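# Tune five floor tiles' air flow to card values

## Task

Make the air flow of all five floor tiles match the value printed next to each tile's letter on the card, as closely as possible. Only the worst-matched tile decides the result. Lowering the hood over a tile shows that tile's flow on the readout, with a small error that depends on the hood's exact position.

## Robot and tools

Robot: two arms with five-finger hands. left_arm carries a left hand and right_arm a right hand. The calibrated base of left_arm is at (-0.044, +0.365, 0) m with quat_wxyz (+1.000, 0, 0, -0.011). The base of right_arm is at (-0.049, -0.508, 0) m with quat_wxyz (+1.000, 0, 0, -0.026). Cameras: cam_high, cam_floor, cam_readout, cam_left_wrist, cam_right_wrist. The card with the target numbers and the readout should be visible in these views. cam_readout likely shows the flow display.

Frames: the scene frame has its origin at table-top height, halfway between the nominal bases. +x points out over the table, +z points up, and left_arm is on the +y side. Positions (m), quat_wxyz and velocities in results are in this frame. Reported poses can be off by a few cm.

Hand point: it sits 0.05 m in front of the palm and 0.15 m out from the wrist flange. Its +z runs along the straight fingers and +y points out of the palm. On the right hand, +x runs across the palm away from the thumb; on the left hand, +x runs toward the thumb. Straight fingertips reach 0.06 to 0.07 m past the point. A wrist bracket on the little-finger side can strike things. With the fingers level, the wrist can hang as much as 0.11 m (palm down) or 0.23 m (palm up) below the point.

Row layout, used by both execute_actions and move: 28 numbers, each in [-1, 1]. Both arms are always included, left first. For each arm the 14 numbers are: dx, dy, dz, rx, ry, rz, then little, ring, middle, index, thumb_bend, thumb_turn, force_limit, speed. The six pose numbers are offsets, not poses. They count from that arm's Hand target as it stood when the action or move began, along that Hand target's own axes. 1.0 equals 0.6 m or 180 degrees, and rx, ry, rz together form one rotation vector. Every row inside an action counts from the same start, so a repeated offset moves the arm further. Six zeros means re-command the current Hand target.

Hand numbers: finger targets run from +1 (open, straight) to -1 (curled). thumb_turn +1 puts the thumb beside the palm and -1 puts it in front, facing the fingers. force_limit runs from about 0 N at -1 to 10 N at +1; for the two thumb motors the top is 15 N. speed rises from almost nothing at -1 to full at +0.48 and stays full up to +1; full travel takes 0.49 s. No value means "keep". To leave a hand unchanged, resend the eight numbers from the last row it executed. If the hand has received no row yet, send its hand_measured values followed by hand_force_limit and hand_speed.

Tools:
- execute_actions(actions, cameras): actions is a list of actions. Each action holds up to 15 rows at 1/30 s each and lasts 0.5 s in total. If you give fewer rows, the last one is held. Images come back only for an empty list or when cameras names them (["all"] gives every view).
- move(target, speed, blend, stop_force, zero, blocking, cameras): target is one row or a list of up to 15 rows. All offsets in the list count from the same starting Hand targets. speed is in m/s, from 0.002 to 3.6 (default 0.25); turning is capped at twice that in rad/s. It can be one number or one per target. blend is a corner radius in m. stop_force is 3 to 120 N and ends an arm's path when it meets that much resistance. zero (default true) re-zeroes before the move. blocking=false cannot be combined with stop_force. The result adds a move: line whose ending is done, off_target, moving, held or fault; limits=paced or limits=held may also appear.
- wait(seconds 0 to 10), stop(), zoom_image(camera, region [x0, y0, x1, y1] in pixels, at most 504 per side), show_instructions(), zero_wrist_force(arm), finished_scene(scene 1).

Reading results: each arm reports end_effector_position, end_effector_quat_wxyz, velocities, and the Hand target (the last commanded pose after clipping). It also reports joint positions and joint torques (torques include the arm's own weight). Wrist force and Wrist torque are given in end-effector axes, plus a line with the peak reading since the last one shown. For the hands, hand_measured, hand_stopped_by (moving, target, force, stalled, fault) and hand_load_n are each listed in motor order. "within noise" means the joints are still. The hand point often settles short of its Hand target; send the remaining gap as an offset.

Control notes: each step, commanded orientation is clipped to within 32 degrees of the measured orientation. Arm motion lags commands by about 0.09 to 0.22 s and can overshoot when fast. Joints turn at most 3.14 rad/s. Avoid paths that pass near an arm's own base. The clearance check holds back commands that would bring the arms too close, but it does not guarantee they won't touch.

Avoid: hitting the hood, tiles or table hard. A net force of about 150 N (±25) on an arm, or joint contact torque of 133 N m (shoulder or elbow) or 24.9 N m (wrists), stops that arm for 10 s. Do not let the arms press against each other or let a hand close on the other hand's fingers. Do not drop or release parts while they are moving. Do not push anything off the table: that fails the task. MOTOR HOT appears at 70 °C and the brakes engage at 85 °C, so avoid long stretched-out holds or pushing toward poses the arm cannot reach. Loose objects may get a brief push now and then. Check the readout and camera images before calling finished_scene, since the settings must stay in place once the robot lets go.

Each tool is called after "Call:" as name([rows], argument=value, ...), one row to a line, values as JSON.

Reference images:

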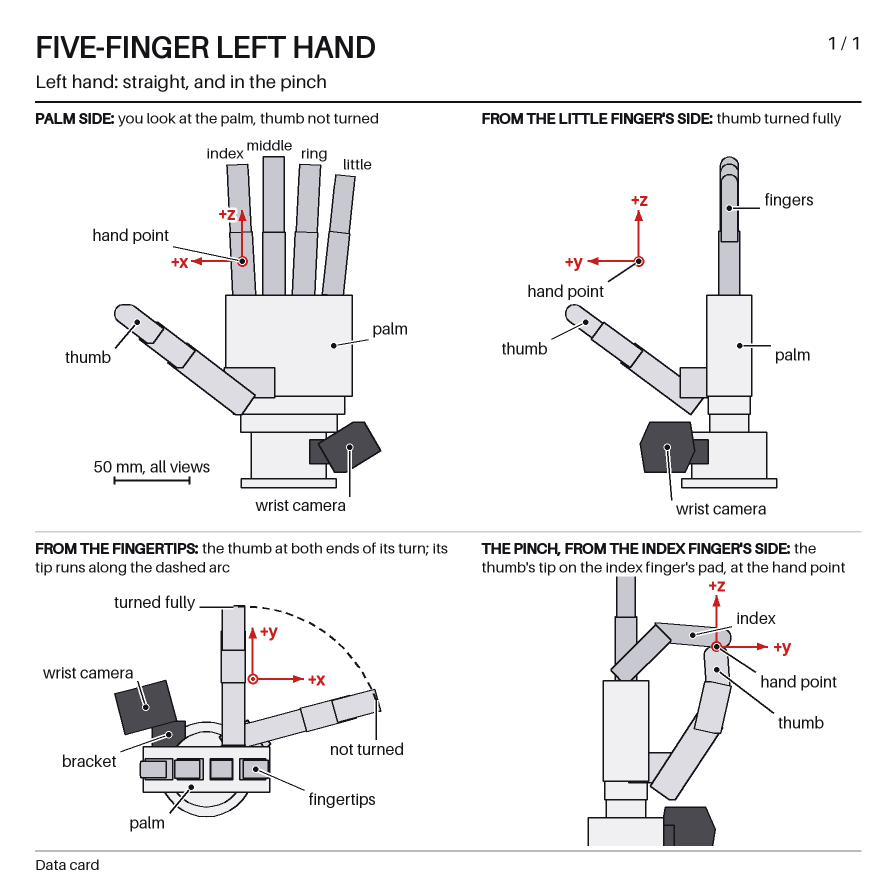

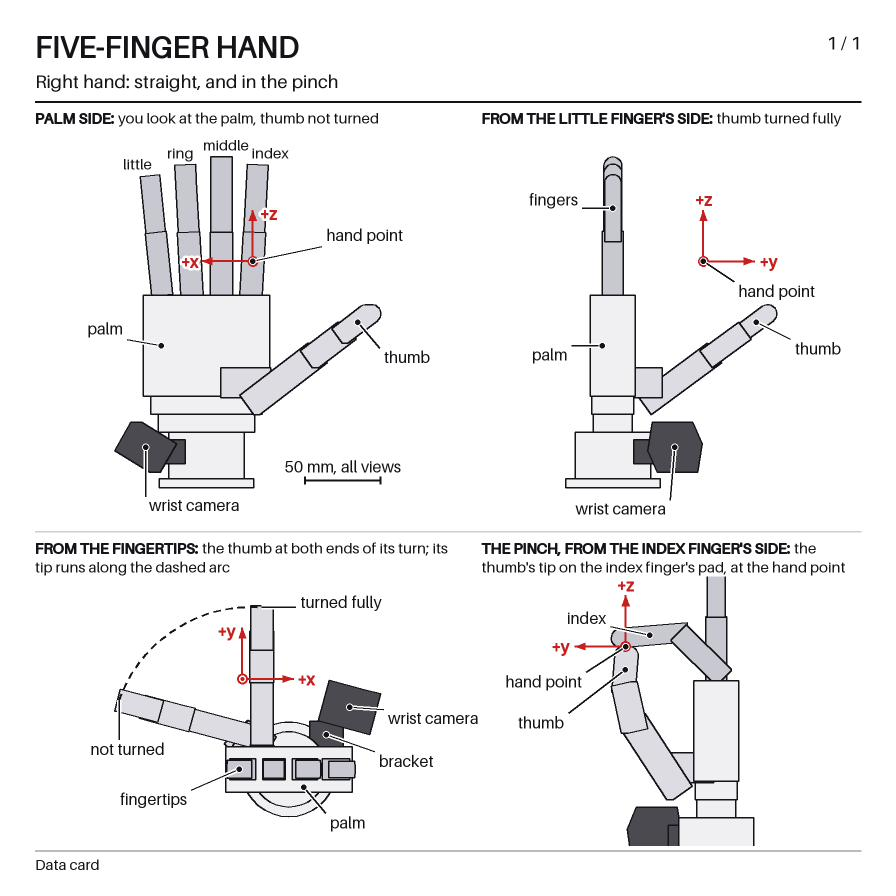

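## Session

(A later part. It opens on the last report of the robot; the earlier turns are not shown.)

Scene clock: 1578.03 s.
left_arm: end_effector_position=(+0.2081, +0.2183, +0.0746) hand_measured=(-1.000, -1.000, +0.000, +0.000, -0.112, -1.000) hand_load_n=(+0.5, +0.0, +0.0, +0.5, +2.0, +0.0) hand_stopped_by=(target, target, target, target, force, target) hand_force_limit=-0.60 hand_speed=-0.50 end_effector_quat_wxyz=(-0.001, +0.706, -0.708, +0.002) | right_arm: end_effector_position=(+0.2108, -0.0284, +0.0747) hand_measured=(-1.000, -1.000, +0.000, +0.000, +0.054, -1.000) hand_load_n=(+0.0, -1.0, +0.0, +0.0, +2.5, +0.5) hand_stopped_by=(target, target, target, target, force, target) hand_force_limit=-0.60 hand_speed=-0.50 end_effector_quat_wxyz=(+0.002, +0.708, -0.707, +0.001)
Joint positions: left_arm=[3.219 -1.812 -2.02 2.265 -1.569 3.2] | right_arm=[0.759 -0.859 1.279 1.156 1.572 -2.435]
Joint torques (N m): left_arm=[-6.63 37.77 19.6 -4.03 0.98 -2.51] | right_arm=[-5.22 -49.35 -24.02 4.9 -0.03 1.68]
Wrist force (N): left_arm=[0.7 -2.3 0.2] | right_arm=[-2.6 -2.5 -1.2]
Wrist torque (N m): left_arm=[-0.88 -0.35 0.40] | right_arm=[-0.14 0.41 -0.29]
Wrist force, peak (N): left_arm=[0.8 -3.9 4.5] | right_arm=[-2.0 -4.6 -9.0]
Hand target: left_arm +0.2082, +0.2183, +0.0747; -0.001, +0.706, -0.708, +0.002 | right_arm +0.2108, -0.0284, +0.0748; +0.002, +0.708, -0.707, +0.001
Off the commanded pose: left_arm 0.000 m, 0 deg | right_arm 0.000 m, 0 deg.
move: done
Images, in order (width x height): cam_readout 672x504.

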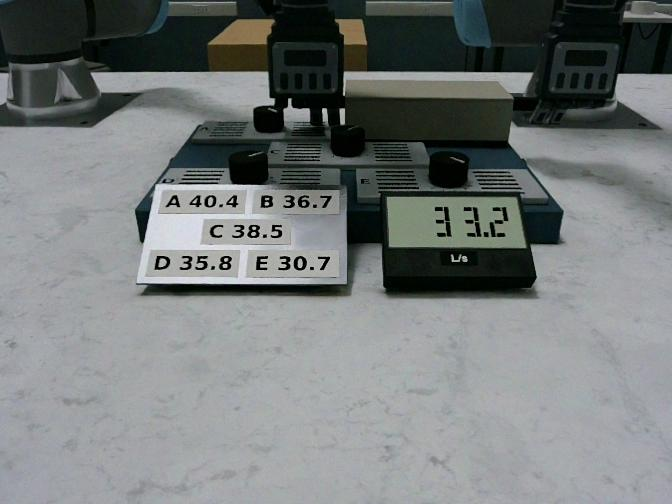

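Call:
move([
  [0,0,-0.015,0,0,0,-1,-1,0,0,-0.3,-1,-0.6,-0.5, 0,0,-0.015,0,0,0,-1,-1,0,0,-0.3,-1,-0.6,-0.5],
  [-0.00667,0.005,-0.015,0,0,0,-1,-1,0,0,-0.3,-1,-0.6,-0.5, -0.00667,0.005,-0.015,0,0,0,-1,-1,0,0,-0.3,-1,-0.6,-0.5],
  [-0.00667,0.005,0,0,0,0,-1,-1,0,0,-0.3,-1,-0.6,-0.5, -0.00667,0.005,0,0,0,0,-1,-1,0,0,-0.3,-1,-0.6,-0.5],
], speed=0.06, blend=[0.001,0.001,0], cameras=["cam_readout"])

Call:
move([
  [0,0,-0.015,0,0,0,-1,-1,0,0,-0.3,-1,-0.6,-0.5, 0,0,-0.015,0,0,0,-1,-1,0,0,-0.3,-1,-0.6,-0.5],
  [0,-0.000833,-0.015,0,0,0,-1,-1,0,0,-0.3,-1,-0.6,-0.5, 0,-0.000833,-0.015,0,0,0,-1,-1,0,0,-0.3,-1,-0.6,-0.5],
  [0,-0.000833,0,0,0,0,-1,-1,0,0,-0.3,-1,-0.6,-0.5, 0,-0.000833,0,0,0,0,-1,-1,0,0,-0.3,-1,-0.6,-0.5],
], speed=0.06, blend=[0.001,0.001,0], cameras=["cam_readout"])

Call:
move([
  [0,0,-0.015,0,0,0,-1,-1,0,0,-0.3,-1,-0.6,-0.5, 0,0,-0.015,0,0,0,-1,-1,0,0,-0.3,-1,-0.6,-0.5],
  [0,-0.000833,-0.015,0,0,0,-1,-1,0,0,-0.3,-1,-0.6,-0.5, 0,-0.000833,-0.015,0,0,0,-1,-1,0,0,-0.3,-1,-0.6,-0.5],
  [0,-0.000833,0,0,0,0,-1,-1,0,0,-0.3,-1,-0.6,-0.5, 0,-0.000833,0,0,0,0,-1,-1,0,0,-0.3,-1,-0.6,-0.5],
], speed=0.06, blend=[0.001,0.001,0], cameras=["cam_readout"])

Call:
move([
  [0,0,-0.015,0,0,0,-1,-1,0,0,-0.3,-1,-0.6,-0.5, 0,0,-0.015,0,0,0,-1,-1,0,0,-0.3,-1,-0.6,-0.5],
  [0,-0.000833,-0.015,0,0,0,-1,-1,0,0,-0.3,-1,-0.6,-0.5, 0,-0.000833,-0.015,0,0,0,-1,-1,0,0,-0.3,-1,-0.6,-0.5],
  [0,-0.000833,0,0,0,0,-1,-1,0,0,-0.3,-1,-0.6,-0.5, 0,-0.000833,0,0,0,0,-1,-1,0,0,-0.3,-1,-0.6,-0.5],
], speed=0.06, blend=[0.001,0.001,0], cameras=["cam_readout"])

Call:
move([
  [0,0,-0.015,0,0,0,-1,-1,0,0,-0.3,-1,-0.6,-0.5, 0,0,-0.015,0,0,0,-1,-1,0,0,-0.3,-1,-0.6,-0.5],
  [0,-0.000833,-0.015,0,0,0,-1,-1,0,0,-0.3,-1,-0.6,-0.5, 0,-0.000833,-0.015,0,0,0,-1,-1,0,0,-0.3,-1,-0.6,-0.5],
  [0,-0.000833,0,0,0,0,-1,-1,0,0,-0.3,-1,-0.6,-0.5, 0,-0.000833,0,0,0,0,-1,-1,0,0,-0.3,-1,-0.6,-0.5],
], speed=0.06, blend=[0.001,0.001,0], cameras=["cam_readout"])

Call:
move([
  [0,0,-0.015,0,0,0,-1,-1,0,0,-0.3,-1,-0.6,-0.5, 0,0,-0.015,0,0,0,-1,-1,0,0,-0.3,-1,-0.6,-0.5],
  [0,-0.000833,-0.015,0,0,0,-1,-1,0,0,-0.3,-1,-0.6,-0.5, 0,-0.000833,-0.015,0,0,0,-1,-1,0,0,-0.3,-1,-0.6,-0.5],
  [0,-0.000833,0,0,0,0,-1,-1,0,0,-0.3,-1,-0.6,-0.5, 0,-0.000833,0,0,0,0,-1,-1,0,0,-0.3,-1,-0.6,-0.5],
], speed=0.06, blend=[0.001,0.001,0], cameras=["cam_readout"])

Call:
move([
  [0,0,-0.015,0,0,0,-1,-1,0,0,-0.3,-1,-0.6,-0.5, 0,0,-0.015,0,0,0,-1,-1,0,0,-0.3,-1,-0.6,-0.5],
  [0,-0.000833,-0.015,0,0,0,-1,-1,0,0,-0.3,-1,-0.6,-0.5, 0,-0.000833,-0.015,0,0,0,-1,-1,0,0,-0.3,-1,-0.6,-0.5],
  [0,-0.000833,0,0,0,0,-1,-1,0,0,-0.3,-1,-0.6,-0.5, 0,-0.000833,0,0,0,0,-1,-1,0,0,-0.3,-1,-0.6,-0.5],
], speed=0.06, blend=[0.001,0.001,0], cameras=["cam_readout"])

Call:
move([
  [0,0,-0.015,0,0,0,-1,-1,0,0,-0.3,-1,-0.6,-0.5, 0,0,-0.015,0,0,0,-1,-1,0,0,-0.3,-1,-0.6,-0.5],
  [0,-0.000833,-0.015,0,0,0,-1,-1,0,0,-0.3,-1,-0.6,-0.5, 0,-0.000833,-0.015,0,0,0,-1,-1,0,0,-0.3,-1,-0.6,-0.5],
  [0,-0.000833,0,0,0,0,-1,-1,0,0,-0.3,-1,-0.6,-0.5, 0,-0.000833,0,0,0,0,-1,-1,0,0,-0.3,-1,-0.6,-0.5],
], speed=0.06, blend=[0.001,0.001,0], cameras=["cam_readout"])

Scene clock: 1622.33 s.
left_arm: end_effector_position=(+0.2051, +0.2223, +0.0747) hand_measured=(-1.000, -1.000, +0.000, +0.000, -0.112, -1.000) hand_load_n=(+0.5, +0.0, +0.0, +0.0, +0.5, +0.0) hand_stopped_by=(target, target, target, target, force, target) hand_force_limit=-0.60 hand_speed=-0.50 end_effector_quat_wxyz=(-0.001, +0.706, -0.708, +0.002) | right_arm: end_effector_position=(+0.2077, -0.0244, +0.0747) hand_measured=(-1.000, -1.000, +0.000, +0.000, +0.054, -1.000) hand_load_n=(+0.0, +0.0, +0.0, +0.0, +3.0, +0.5) hand_stopped_by=(target, target, target, target, force, target) hand_force_limit=-0.60 hand_speed=-0.50 end_effector_quat_wxyz=(+0.002, +0.708, -0.707, +0.001)
Joint positions: left_arm=[3.233 -1.803 -2.032 2.268 -1.569 3.214] | right_arm=[0.768 -0.855 1.272 1.158 1.572 -2.426]
Joint torques (N m): left_arm=[-1.16 34.51 19.47 -4.28 -0.53 -1.38] | right_arm=[-13.79 -50.51 -26.07 5.17 -1.16 -2.19]
Wrist force (N): left_arm=[0.8 -3.4 -0.5] | right_arm=[-3.2 -2.1 0.2]
Wrist torque (N m): left_arm=[-0.90 -0.35 0.49] | right_arm=[-0.15 0.40 -0.33]
Wrist force, peak (N): left_arm=[2.3 -1.1 5.8] | right_arm=[-2.9 -4.0 -8.1]
Hand target: left_arm +0.2052, +0.2223, +0.0747; -0.001, +0.706, -0.708, +0.002 | right_arm +0.2078, -0.0244, +0.0748; +0.002, +0.708, -0.707, +0.001
Off the commanded pose: left_arm 0.000 m, 0 deg | right_arm 0.000 m, 0 deg.
move: done
Images, in order (width x height): cam_readout 672x504.

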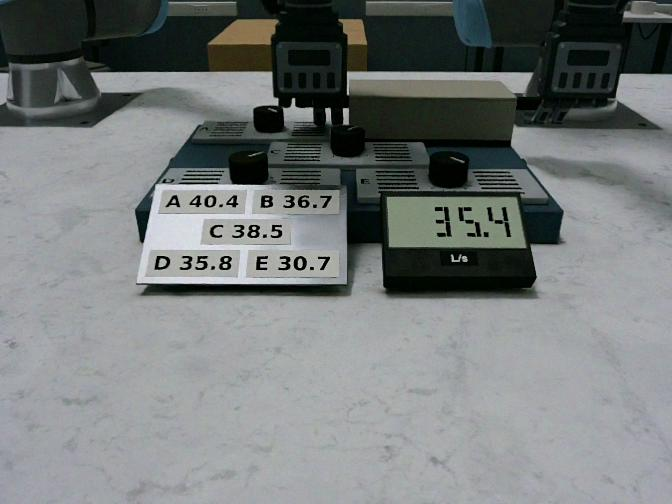

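Scene clock: 1623.10 s.
left_arm: end_effector_position=(+0.2056, +0.2223, +0.0746) hand_measured=(-1.000, -1.000, +0.000, +0.000, -0.112, -1.000) hand_load_n=(+0.0, +0.0, +0.5, +0.0, +0.0, +0.0) hand_stopped_by=(target, target, target, target, force, target) hand_force_limit=-0.60 hand_speed=-0.50 end_effector_quat_wxyz=(-0.001, +0.706, -0.708, +0.002) | right_arm: end_effector_position=(+0.2083, -0.0244, +0.0747) hand_measured=(-1.000, -1.000, +0.000, +0.000, +0.054, -1.000) hand_load_n=(+0.0, -1.0, +0.0, +0.0, +2.5, +0.5) hand_stopped_by=(target, target, target, target, force, target) hand_force_limit=-0.60 hand_speed=-0.50 end_effector_quat_wxyz=(+0.002, +0.708, -0.707, +0.001)
Joint positions: left_arm=[3.233 -1.804 -2.031 2.267 -1.569 3.214] | right_arm=[0.767 -0.855 1.271 1.159 1.572 -2.427]
Joint torques (N m): left_arm=[-7.86 36.14 18.21 -4.54 -0.48 -2.37] | right_arm=[-4.16 -50.34 -25.76 5.12 -0.04 -0.14]
Wrist force (N): left_arm=[0.7 -3.9 -1.4] | right_arm=[-2.2 -3.6 -1.9]
Wrist torque (N m): left_arm=[-0.85 -0.34 0.49] | right_arm=[-0.17 0.42 -0.32]
Wrist force, peak (N): left_arm=[3.1 -3.6 3.9] | right_arm=[-2.3 -4.5 -8.7]
Hand target: left_arm +0.2057, +0.2223, +0.0747; -0.001, +0.706, -0.708, +0.002 | right_arm +0.2083, -0.0244, +0.0748; +0.002, +0.708, -0.707, +0.001
Off the commanded pose: left_arm 0.000 m, 0 deg | right_arm 0.000 m, 0 deg.
move: done; blend cut to 0.0002 m at target 1, 0.0002 m at target 2
Images, in order (width x height): cam_readout 672x504.

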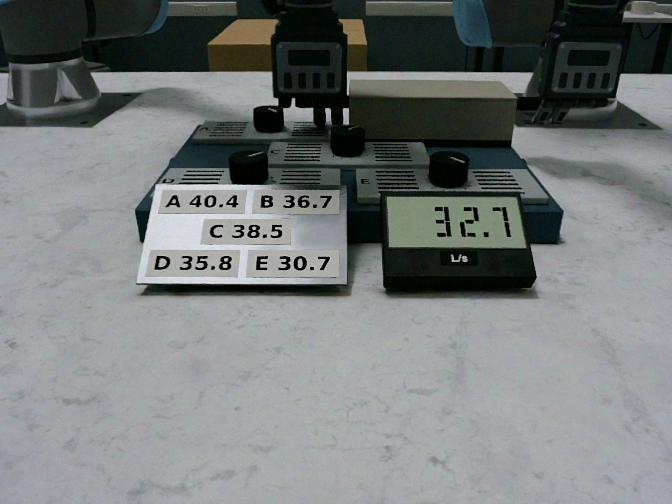

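Scene clock: 1623.87 s.
left_arm: end_effector_position=(+0.2061, +0.2223, +0.0746) hand_measured=(-1.000, -1.000, +0.000, +0.000, -0.112, -1.000) hand_load_n=(+0.0, +0.0, +0.0, +0.0, +0.0, +0.0) hand_stopped_by=(target, target, target, target, force, target) hand_force_limit=-0.60 hand_speed=-0.50 end_effector_quat_wxyz=(-0.001, +0.706, -0.708, +0.002) end_effector_velocity=(+0.000, +0.000, +0.001) end_effector_angular_velocity=(+0.000, +0.001, +0.000) | right_arm: end_effector_position=(+0.2087, -0.0244, +0.0747) hand_measured=(-1.000, -1.000, +0.000, +0.000, +0.054, -1.000) hand_load_n=(+0.0, -1.0, +0.0, +0.0, +2.5, +0.5) hand_stopped_by=(target, target, target, target, force, target) hand_force_limit=-0.60 hand_speed=-0.50 end_effector_quat_wxyz=(+0.002, +0.708, -0.707, +0.001)
Joint positions: left_arm=[3.233 -1.805 -2.03 2.267 -1.569 3.214] | right_arm=[0.767 -0.854 1.27 1.159 1.572 -2.427]
Joint velocities: left_arm=[0.001 0.002 0.001 -0.005 0 0] | right_arm=[within noise]
Joint torques (N m): left_arm=[-7.44 34.25 18.98 -4.5 0.14 -2.37] | right_arm=[-13.32 -49.13 -26.29 5.16 0.89 -2.07]
Wrist force (N): left_arm=[0.7 -3.7 -1.3] | right_arm=[-2.3 -3.3 -2.1]
Wrist torque (N m): left_arm=[-0.85 -0.35 0.49] | right_arm=[-0.15 0.41 -0.32]
Wrist force, peak (N): left_arm=[2.4 -4.1 4.0] | right_arm=[-2.4 -4.6 -8.3]
Hand target: left_arm +0.2062, +0.2223, +0.0747; -0.001, +0.706, -0.708, +0.002 | right_arm +0.2088, -0.0244, +0.0748; +0.002, +0.708, -0.707, +0.001
Off the commanded pose: left_arm 0.000 m, 0 deg | right_arm 0.000 m, 0 deg.
move: done; blend cut to 0.0002 m at target 1, 0.0002 m at target 2
Images, in order (width x height): cam_readout 672x504.

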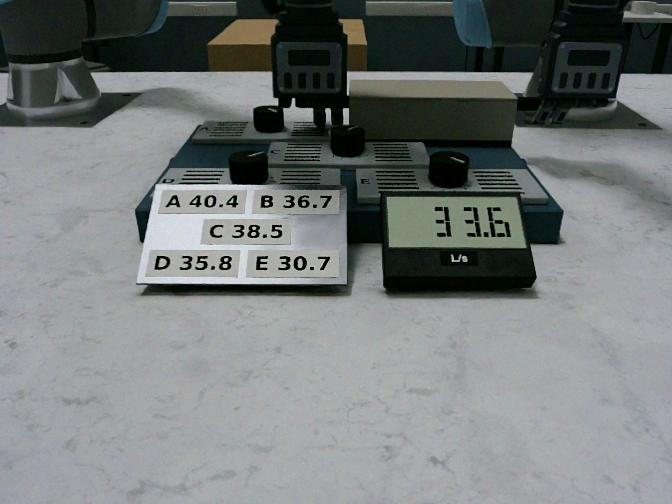

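Scene clock: 1624.63 s.
left_arm: end_effector_position=(+0.2066, +0.2223, +0.0746) hand_measured=(-1.000, -1.000, +0.000, +0.000, -0.112, -1.000) hand_load_n=(-0.5, +0.0, +0.0, +0.0, +0.0, +0.0) hand_stopped_by=(target, target, target, target, force, target) hand_force_limit=-0.60 hand_speed=-0.50 end_effector_quat_wxyz=(-0.001, +0.706, -0.708, +0.002) | right_arm: end_effector_position=(+0.2093, -0.0244, +0.0747) hand_measured=(-1.000, -1.000, +0.000, +0.000, +0.054, -1.000) hand_load_n=(+0.0, -1.0, +0.0, +0.0, +2.5, +0.5) hand_stopped_by=(target, target, target, target, force, target) hand_force_limit=-0.60 hand_speed=-0.50 end_effector_quat_wxyz=(+0.002, +0.708, -0.707, +0.001)
Joint positions: left_arm=[3.233 -1.806 -2.028 2.267 -1.569 3.214] | right_arm=[0.766 -0.853 1.269 1.16 1.572 -2.428]
Joint torques (N m): left_arm=[-7.29 36.95 19.59 -4.48 0.75 -2.24] | right_arm=[-5.94 -49.4 -25.76 5.17 0.65 -0.41]
Wrist force (N): left_arm=[0.6 -3.9 -1.4] | right_arm=[-2.3 -2.9 -2.0]
Wrist torque (N m): left_arm=[-0.87 -0.33 0.49] | right_arm=[-0.13 0.41 -0.29]
Wrist force, peak (N): left_arm=[2.8 -3.9 4.0] | right_arm=[-2.3 -4.6 -8.5]
Hand target: left_arm +0.2067, +0.2223, +0.0747; -0.001, +0.706, -0.708, +0.002 | right_arm +0.2093, -0.0244, +0.0748; +0.002, +0.708, -0.707, +0.001
Off the commanded pose: left_arm 0.000 m, 0 deg | right_arm 0.000 m, 0 deg.
move: done; blend cut to 0.0002 m at target 1, 0.0002 m at target 2
Images, in order (width x height): cam_readout 672x504.

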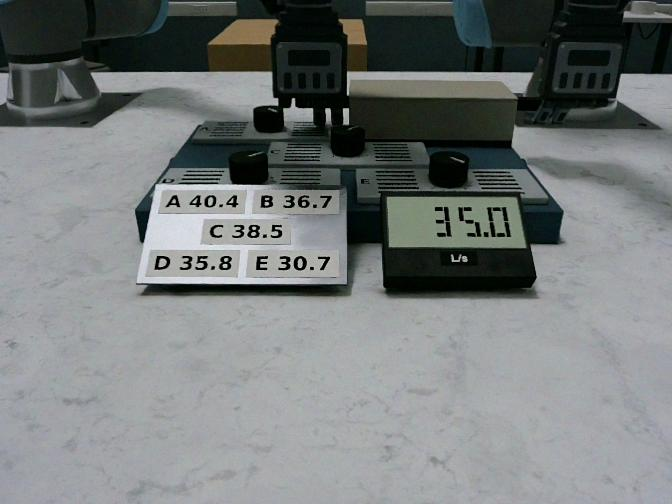

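Scene clock: 1625.40 s.
left_arm: end_effector_position=(+0.2071, +0.2223, +0.0746) hand_measured=(-1.000, -1.000, +0.000, +0.000, -0.112, -1.000) hand_load_n=(+0.0, +0.0, +0.0, +0.5, +0.0, +0.0) hand_stopped_by=(target, target, target, target, force, target) hand_force_limit=-0.60 hand_speed=-0.50 end_effector_quat_wxyz=(-0.001, +0.706, -0.708, +0.002) end_effector_velocity=(-0.001, +0.000, +0.002) end_effector_angular_velocity=(-0.001, +0.002, +0.000) | right_arm: end_effector_position=(+0.2097, -0.0244, +0.0747) hand_measured=(-1.000, -1.000, +0.000, +0.000, +0.054, -1.000) hand_load_n=(+0.0, -1.0, +0.0, +0.0, +2.5, +0.5) hand_stopped_by=(target, target, target, target, force, target) hand_force_limit=-0.60 hand_speed=-0.50 end_effector_quat_wxyz=(+0.002, +0.708, -0.707, +0.001)
Joint positions: left_arm=[3.233 -1.807 -2.027 2.266 -1.569 3.214] | right_arm=[0.766 -0.853 1.268 1.16 1.572 -2.429]
Joint velocities: left_arm=[0 0.003 0 -0.006 0.001 0] | right_arm=[within noise]
Joint torques (N m): left_arm=[-7.15 34.98 19.55 -4.87 1.4 -2.37] | right_arm=[-13.24 -50.11 -25.27 4.69 -0.69 -2.13]
Wrist force (N): left_arm=[0.7 -4.0 -1.3] | right_arm=[-2.3 -3.6 -1.6]
Wrist torque (N m): left_arm=[-0.88 -0.35 0.49] | right_arm=[-0.16 0.41 -0.32]
Wrist force, peak (N): left_arm=[0.9 -3.9 4.6] | right_arm=[-2.4 -4.7 -8.5]
Hand target: left_arm +0.2072, +0.2223, +0.0747; -0.001, +0.706, -0.708, +0.002 | right_arm +0.2098, -0.0244, +0.0748; +0.002, +0.708, -0.707, +0.001
Off the commanded pose: left_arm 0.000 m, 0 deg | right_arm 0.000 m, 0 deg.
move: done; blend cut to 0.0002 m at target 1, 0.0002 m at target 2
Images, in order (width x height): cam_readout 672x504.

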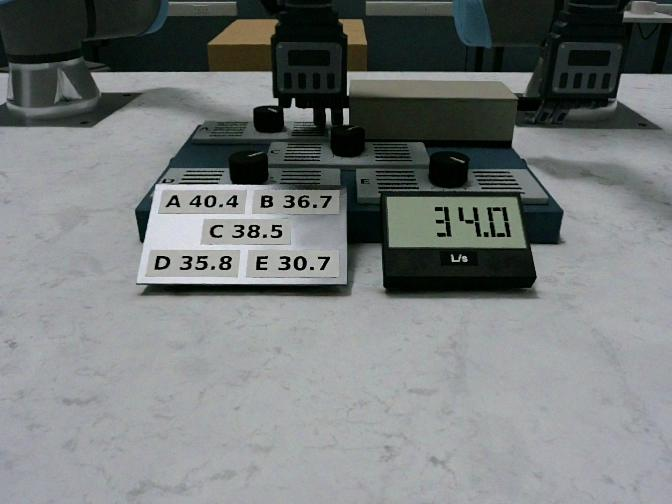

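Scene clock: 1626.17 s.
left_arm: end_effector_position=(+0.2076, +0.2223, +0.0746) hand_measured=(-1.000, -1.000, +0.000, +0.000, -0.112, -1.000) hand_load_n=(+0.0, +0.5, +0.5, +0.0, +0.0, +0.0) hand_stopped_by=(target, target, target, target, force, target) hand_force_limit=-0.60 hand_speed=-0.50 end_effector_quat_wxyz=(-0.001, +0.706, -0.708, +0.002) | right_arm: end_effector_position=(+0.2103, -0.0244, +0.0747) hand_measured=(-1.000, -1.000, +0.000, +0.000, +0.054, -1.000) hand_load_n=(+0.0, -1.0, +0.0, +0.0, +2.5, +0.5) hand_stopped_by=(target, target, target, target, force, target) hand_force_limit=-0.60 hand_speed=-0.50 end_effector_quat_wxyz=(+0.002, +0.708, -0.707, +0.001)
Joint positions: left_arm=[3.233 -1.808 -2.025 2.266 -1.569 3.214] | right_arm=[0.765 -0.852 1.266 1.161 1.572 -2.429]
Joint torques (N m): left_arm=[-7.84 35 19.18 -4.6 -0.47 -2.28] | right_arm=[-5.86 -49.58 -25.79 4.88 -1.09 -0.39]
Wrist force (N): left_arm=[0.5 -3.9 -1.3] | right_arm=[-2.4 -3.1 -2.0]
Wrist torque (N m): left_arm=[-0.87 -0.32 0.48] | right_arm=[-0.11 0.44 -0.31]
Wrist force, peak (N): left_arm=[2.4 -3.8 4.1] | right_arm=[-2.1 -5.2 -9.0]
Hand target: left_arm +0.2077, +0.2223, +0.0747; -0.001, +0.706, -0.708, +0.002 | right_arm +0.2103, -0.0244, +0.0748; +0.002, +0.708, -0.707, +0.001
Off the commanded pose: left_arm 0.000 m, 0 deg | right_arm 0.000 m, 0 deg.
move: done; blend cut to 0.0002 m at target 1, 0.0002 m at target 2
Images, in order (width x height): cam_readout 672x504.

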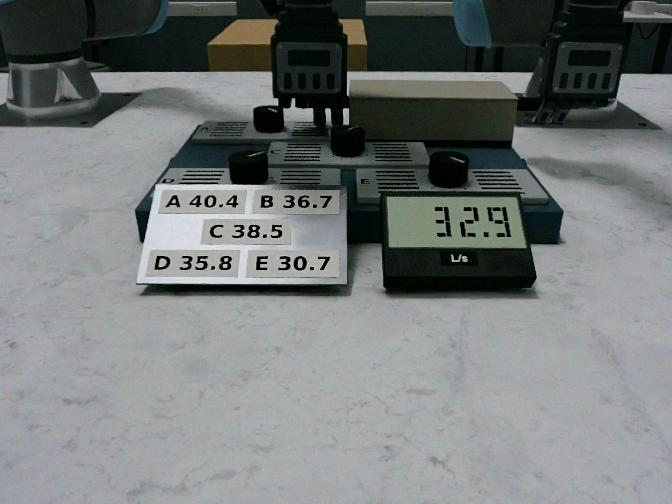

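Scene clock: 1626.93 s.
left_arm: end_effector_position=(+0.2081, +0.2223, +0.0746) hand_measured=(-1.000, -1.000, +0.000, +0.000, -0.112, -1.000) hand_load_n=(+0.0, +0.0, +0.0, +0.0, +2.0, -0.5) hand_stopped_by=(target, target, target, target, force, target) hand_force_limit=-0.60 hand_speed=-0.50 end_effector_quat_wxyz=(-0.001, +0.706, -0.708, +0.002) | right_arm: end_effector_position=(+0.2107, -0.0244, +0.0747) hand_measured=(-1.000, -1.000, +0.000, +0.000, +0.054, -1.000) hand_load_n=(+0.0, -1.0, +0.0, +0.0, +3.0, +0.5) hand_stopped_by=(target, target, target, target, force, target) hand_force_limit=-0.60 hand_speed=-0.50 end_effector_quat_wxyz=(+0.002, +0.708, -0.707, +0.001)
Joint positions: left_arm=[3.233 -1.809 -2.024 2.266 -1.569 3.213] | right_arm=[0.764 -0.851 1.265 1.161 1.572 -2.43]
Joint torques (N m): left_arm=[-6.73 35.67 19.92 -4.31 0.59 -2.4] | right_arm=[-14 -50.01 -24.27 4.9 -0.1 -2.13]
Wrist force (N): left_arm=[0.6 -2.3 -0.8] | right_arm=[-2.5 -2.9 -2.0]
Wrist torque (N m): left_arm=[-0.84 -0.32 0.47] | right_arm=[-0.13 0.41 -0.31]
Wrist force, peak (N): left_arm=[2.3 -3.8 4.5] | right_arm=[-2.6 -5.4 -8.7]
Hand target: left_arm +0.2082, +0.2223, +0.0747; -0.001, +0.706, -0.708, +0.002 | right_arm +0.2108, -0.0244, +0.0748; +0.002, +0.708, -0.707, +0.001
Off the commanded pose: left_arm 0.000 m, 0 deg | right_arm 0.000 m, 0 deg.
move: done; blend cut to 0.0002 m at target 1, 0.0002 m at target 2
Images, in order (width x height): cam_readout 672x504.

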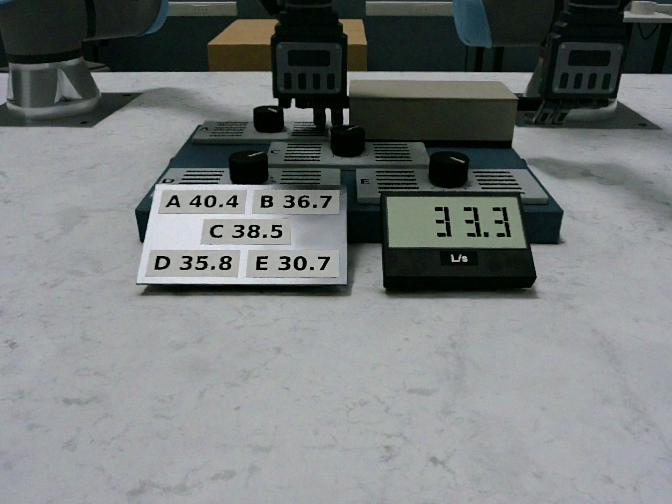

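Scene clock: 1627.70 s.
left_arm: end_effector_position=(+0.2086, +0.2223, +0.0746) hand_measured=(-1.000, -1.000, +0.000, +0.000, -0.110, -1.000) hand_load_n=(+0.0, +0.0, +0.0, +0.0, +5.0, +0.0) hand_stopped_by=(target, target, target, target, force, target) hand_force_limit=-0.60 hand_speed=-0.50 end_effector_quat_wxyz=(-0.001, +0.706, -0.708, +0.002) | right_arm: end_effector_position=(+0.2113, -0.0244, +0.0747) hand_measured=(-1.000, -1.000, +0.000, +0.000, +0.054, -1.000) hand_load_n=(+0.0, -0.5, +0.0, +0.0, +3.5, +0.5) hand_stopped_by=(target, target, target, target, force, target) hand_force_limit=-0.60 hand_speed=-0.50 end_effector_quat_wxyz=(+0.002, +0.708, -0.707, +0.001)
Joint positions: left_arm=[3.232 -1.81 -2.023 2.265 -1.569 3.213] | right_arm=[0.764 -0.851 1.264 1.162 1.572 -2.43]
Joint torques (N m): left_arm=[-6.06 35.46 19.77 -4.05 1.42 -2.35] | right_arm=[-7.97 -50.41 -28.09 4.74 1.11 -0.19]
Wrist force (N): left_arm=[0.7 1.0 1.5] | right_arm=[-2.3 -1.5 -0.8]
Wrist torque (N m): left_arm=[-0.84 -0.34 0.45] | right_arm=[-0.10 0.40 -0.27]
Wrist force, peak (N): left_arm=[3.0 -1.4 4.7] | right_arm=[-2.2 -3.3 -8.5]
Hand target: left_arm +0.2087, +0.2223, +0.0747; -0.001, +0.706, -0.708, +0.002 | right_arm +0.2113, -0.0244, +0.0748; +0.002, +0.708, -0.707, +0.001
Off the commanded pose: left_arm 0.000 m, 0 deg | right_arm 0.000 m, 0 deg.
move: done; blend cut to 0.0002 m at target 1, 0.0002 m at target 2
Images, in order (width x height): cam_readout 672x504.

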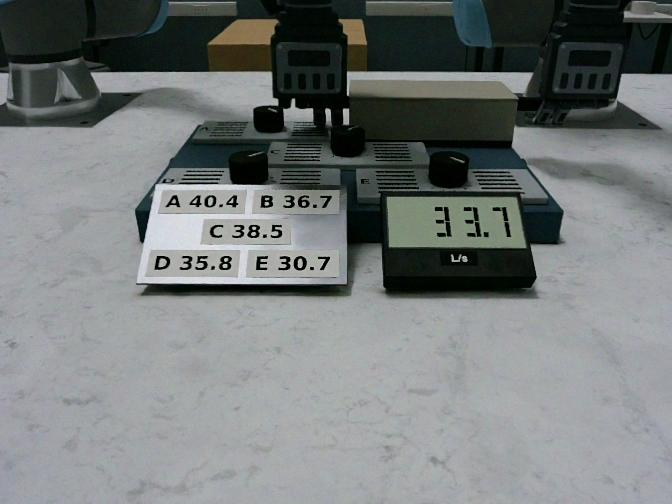

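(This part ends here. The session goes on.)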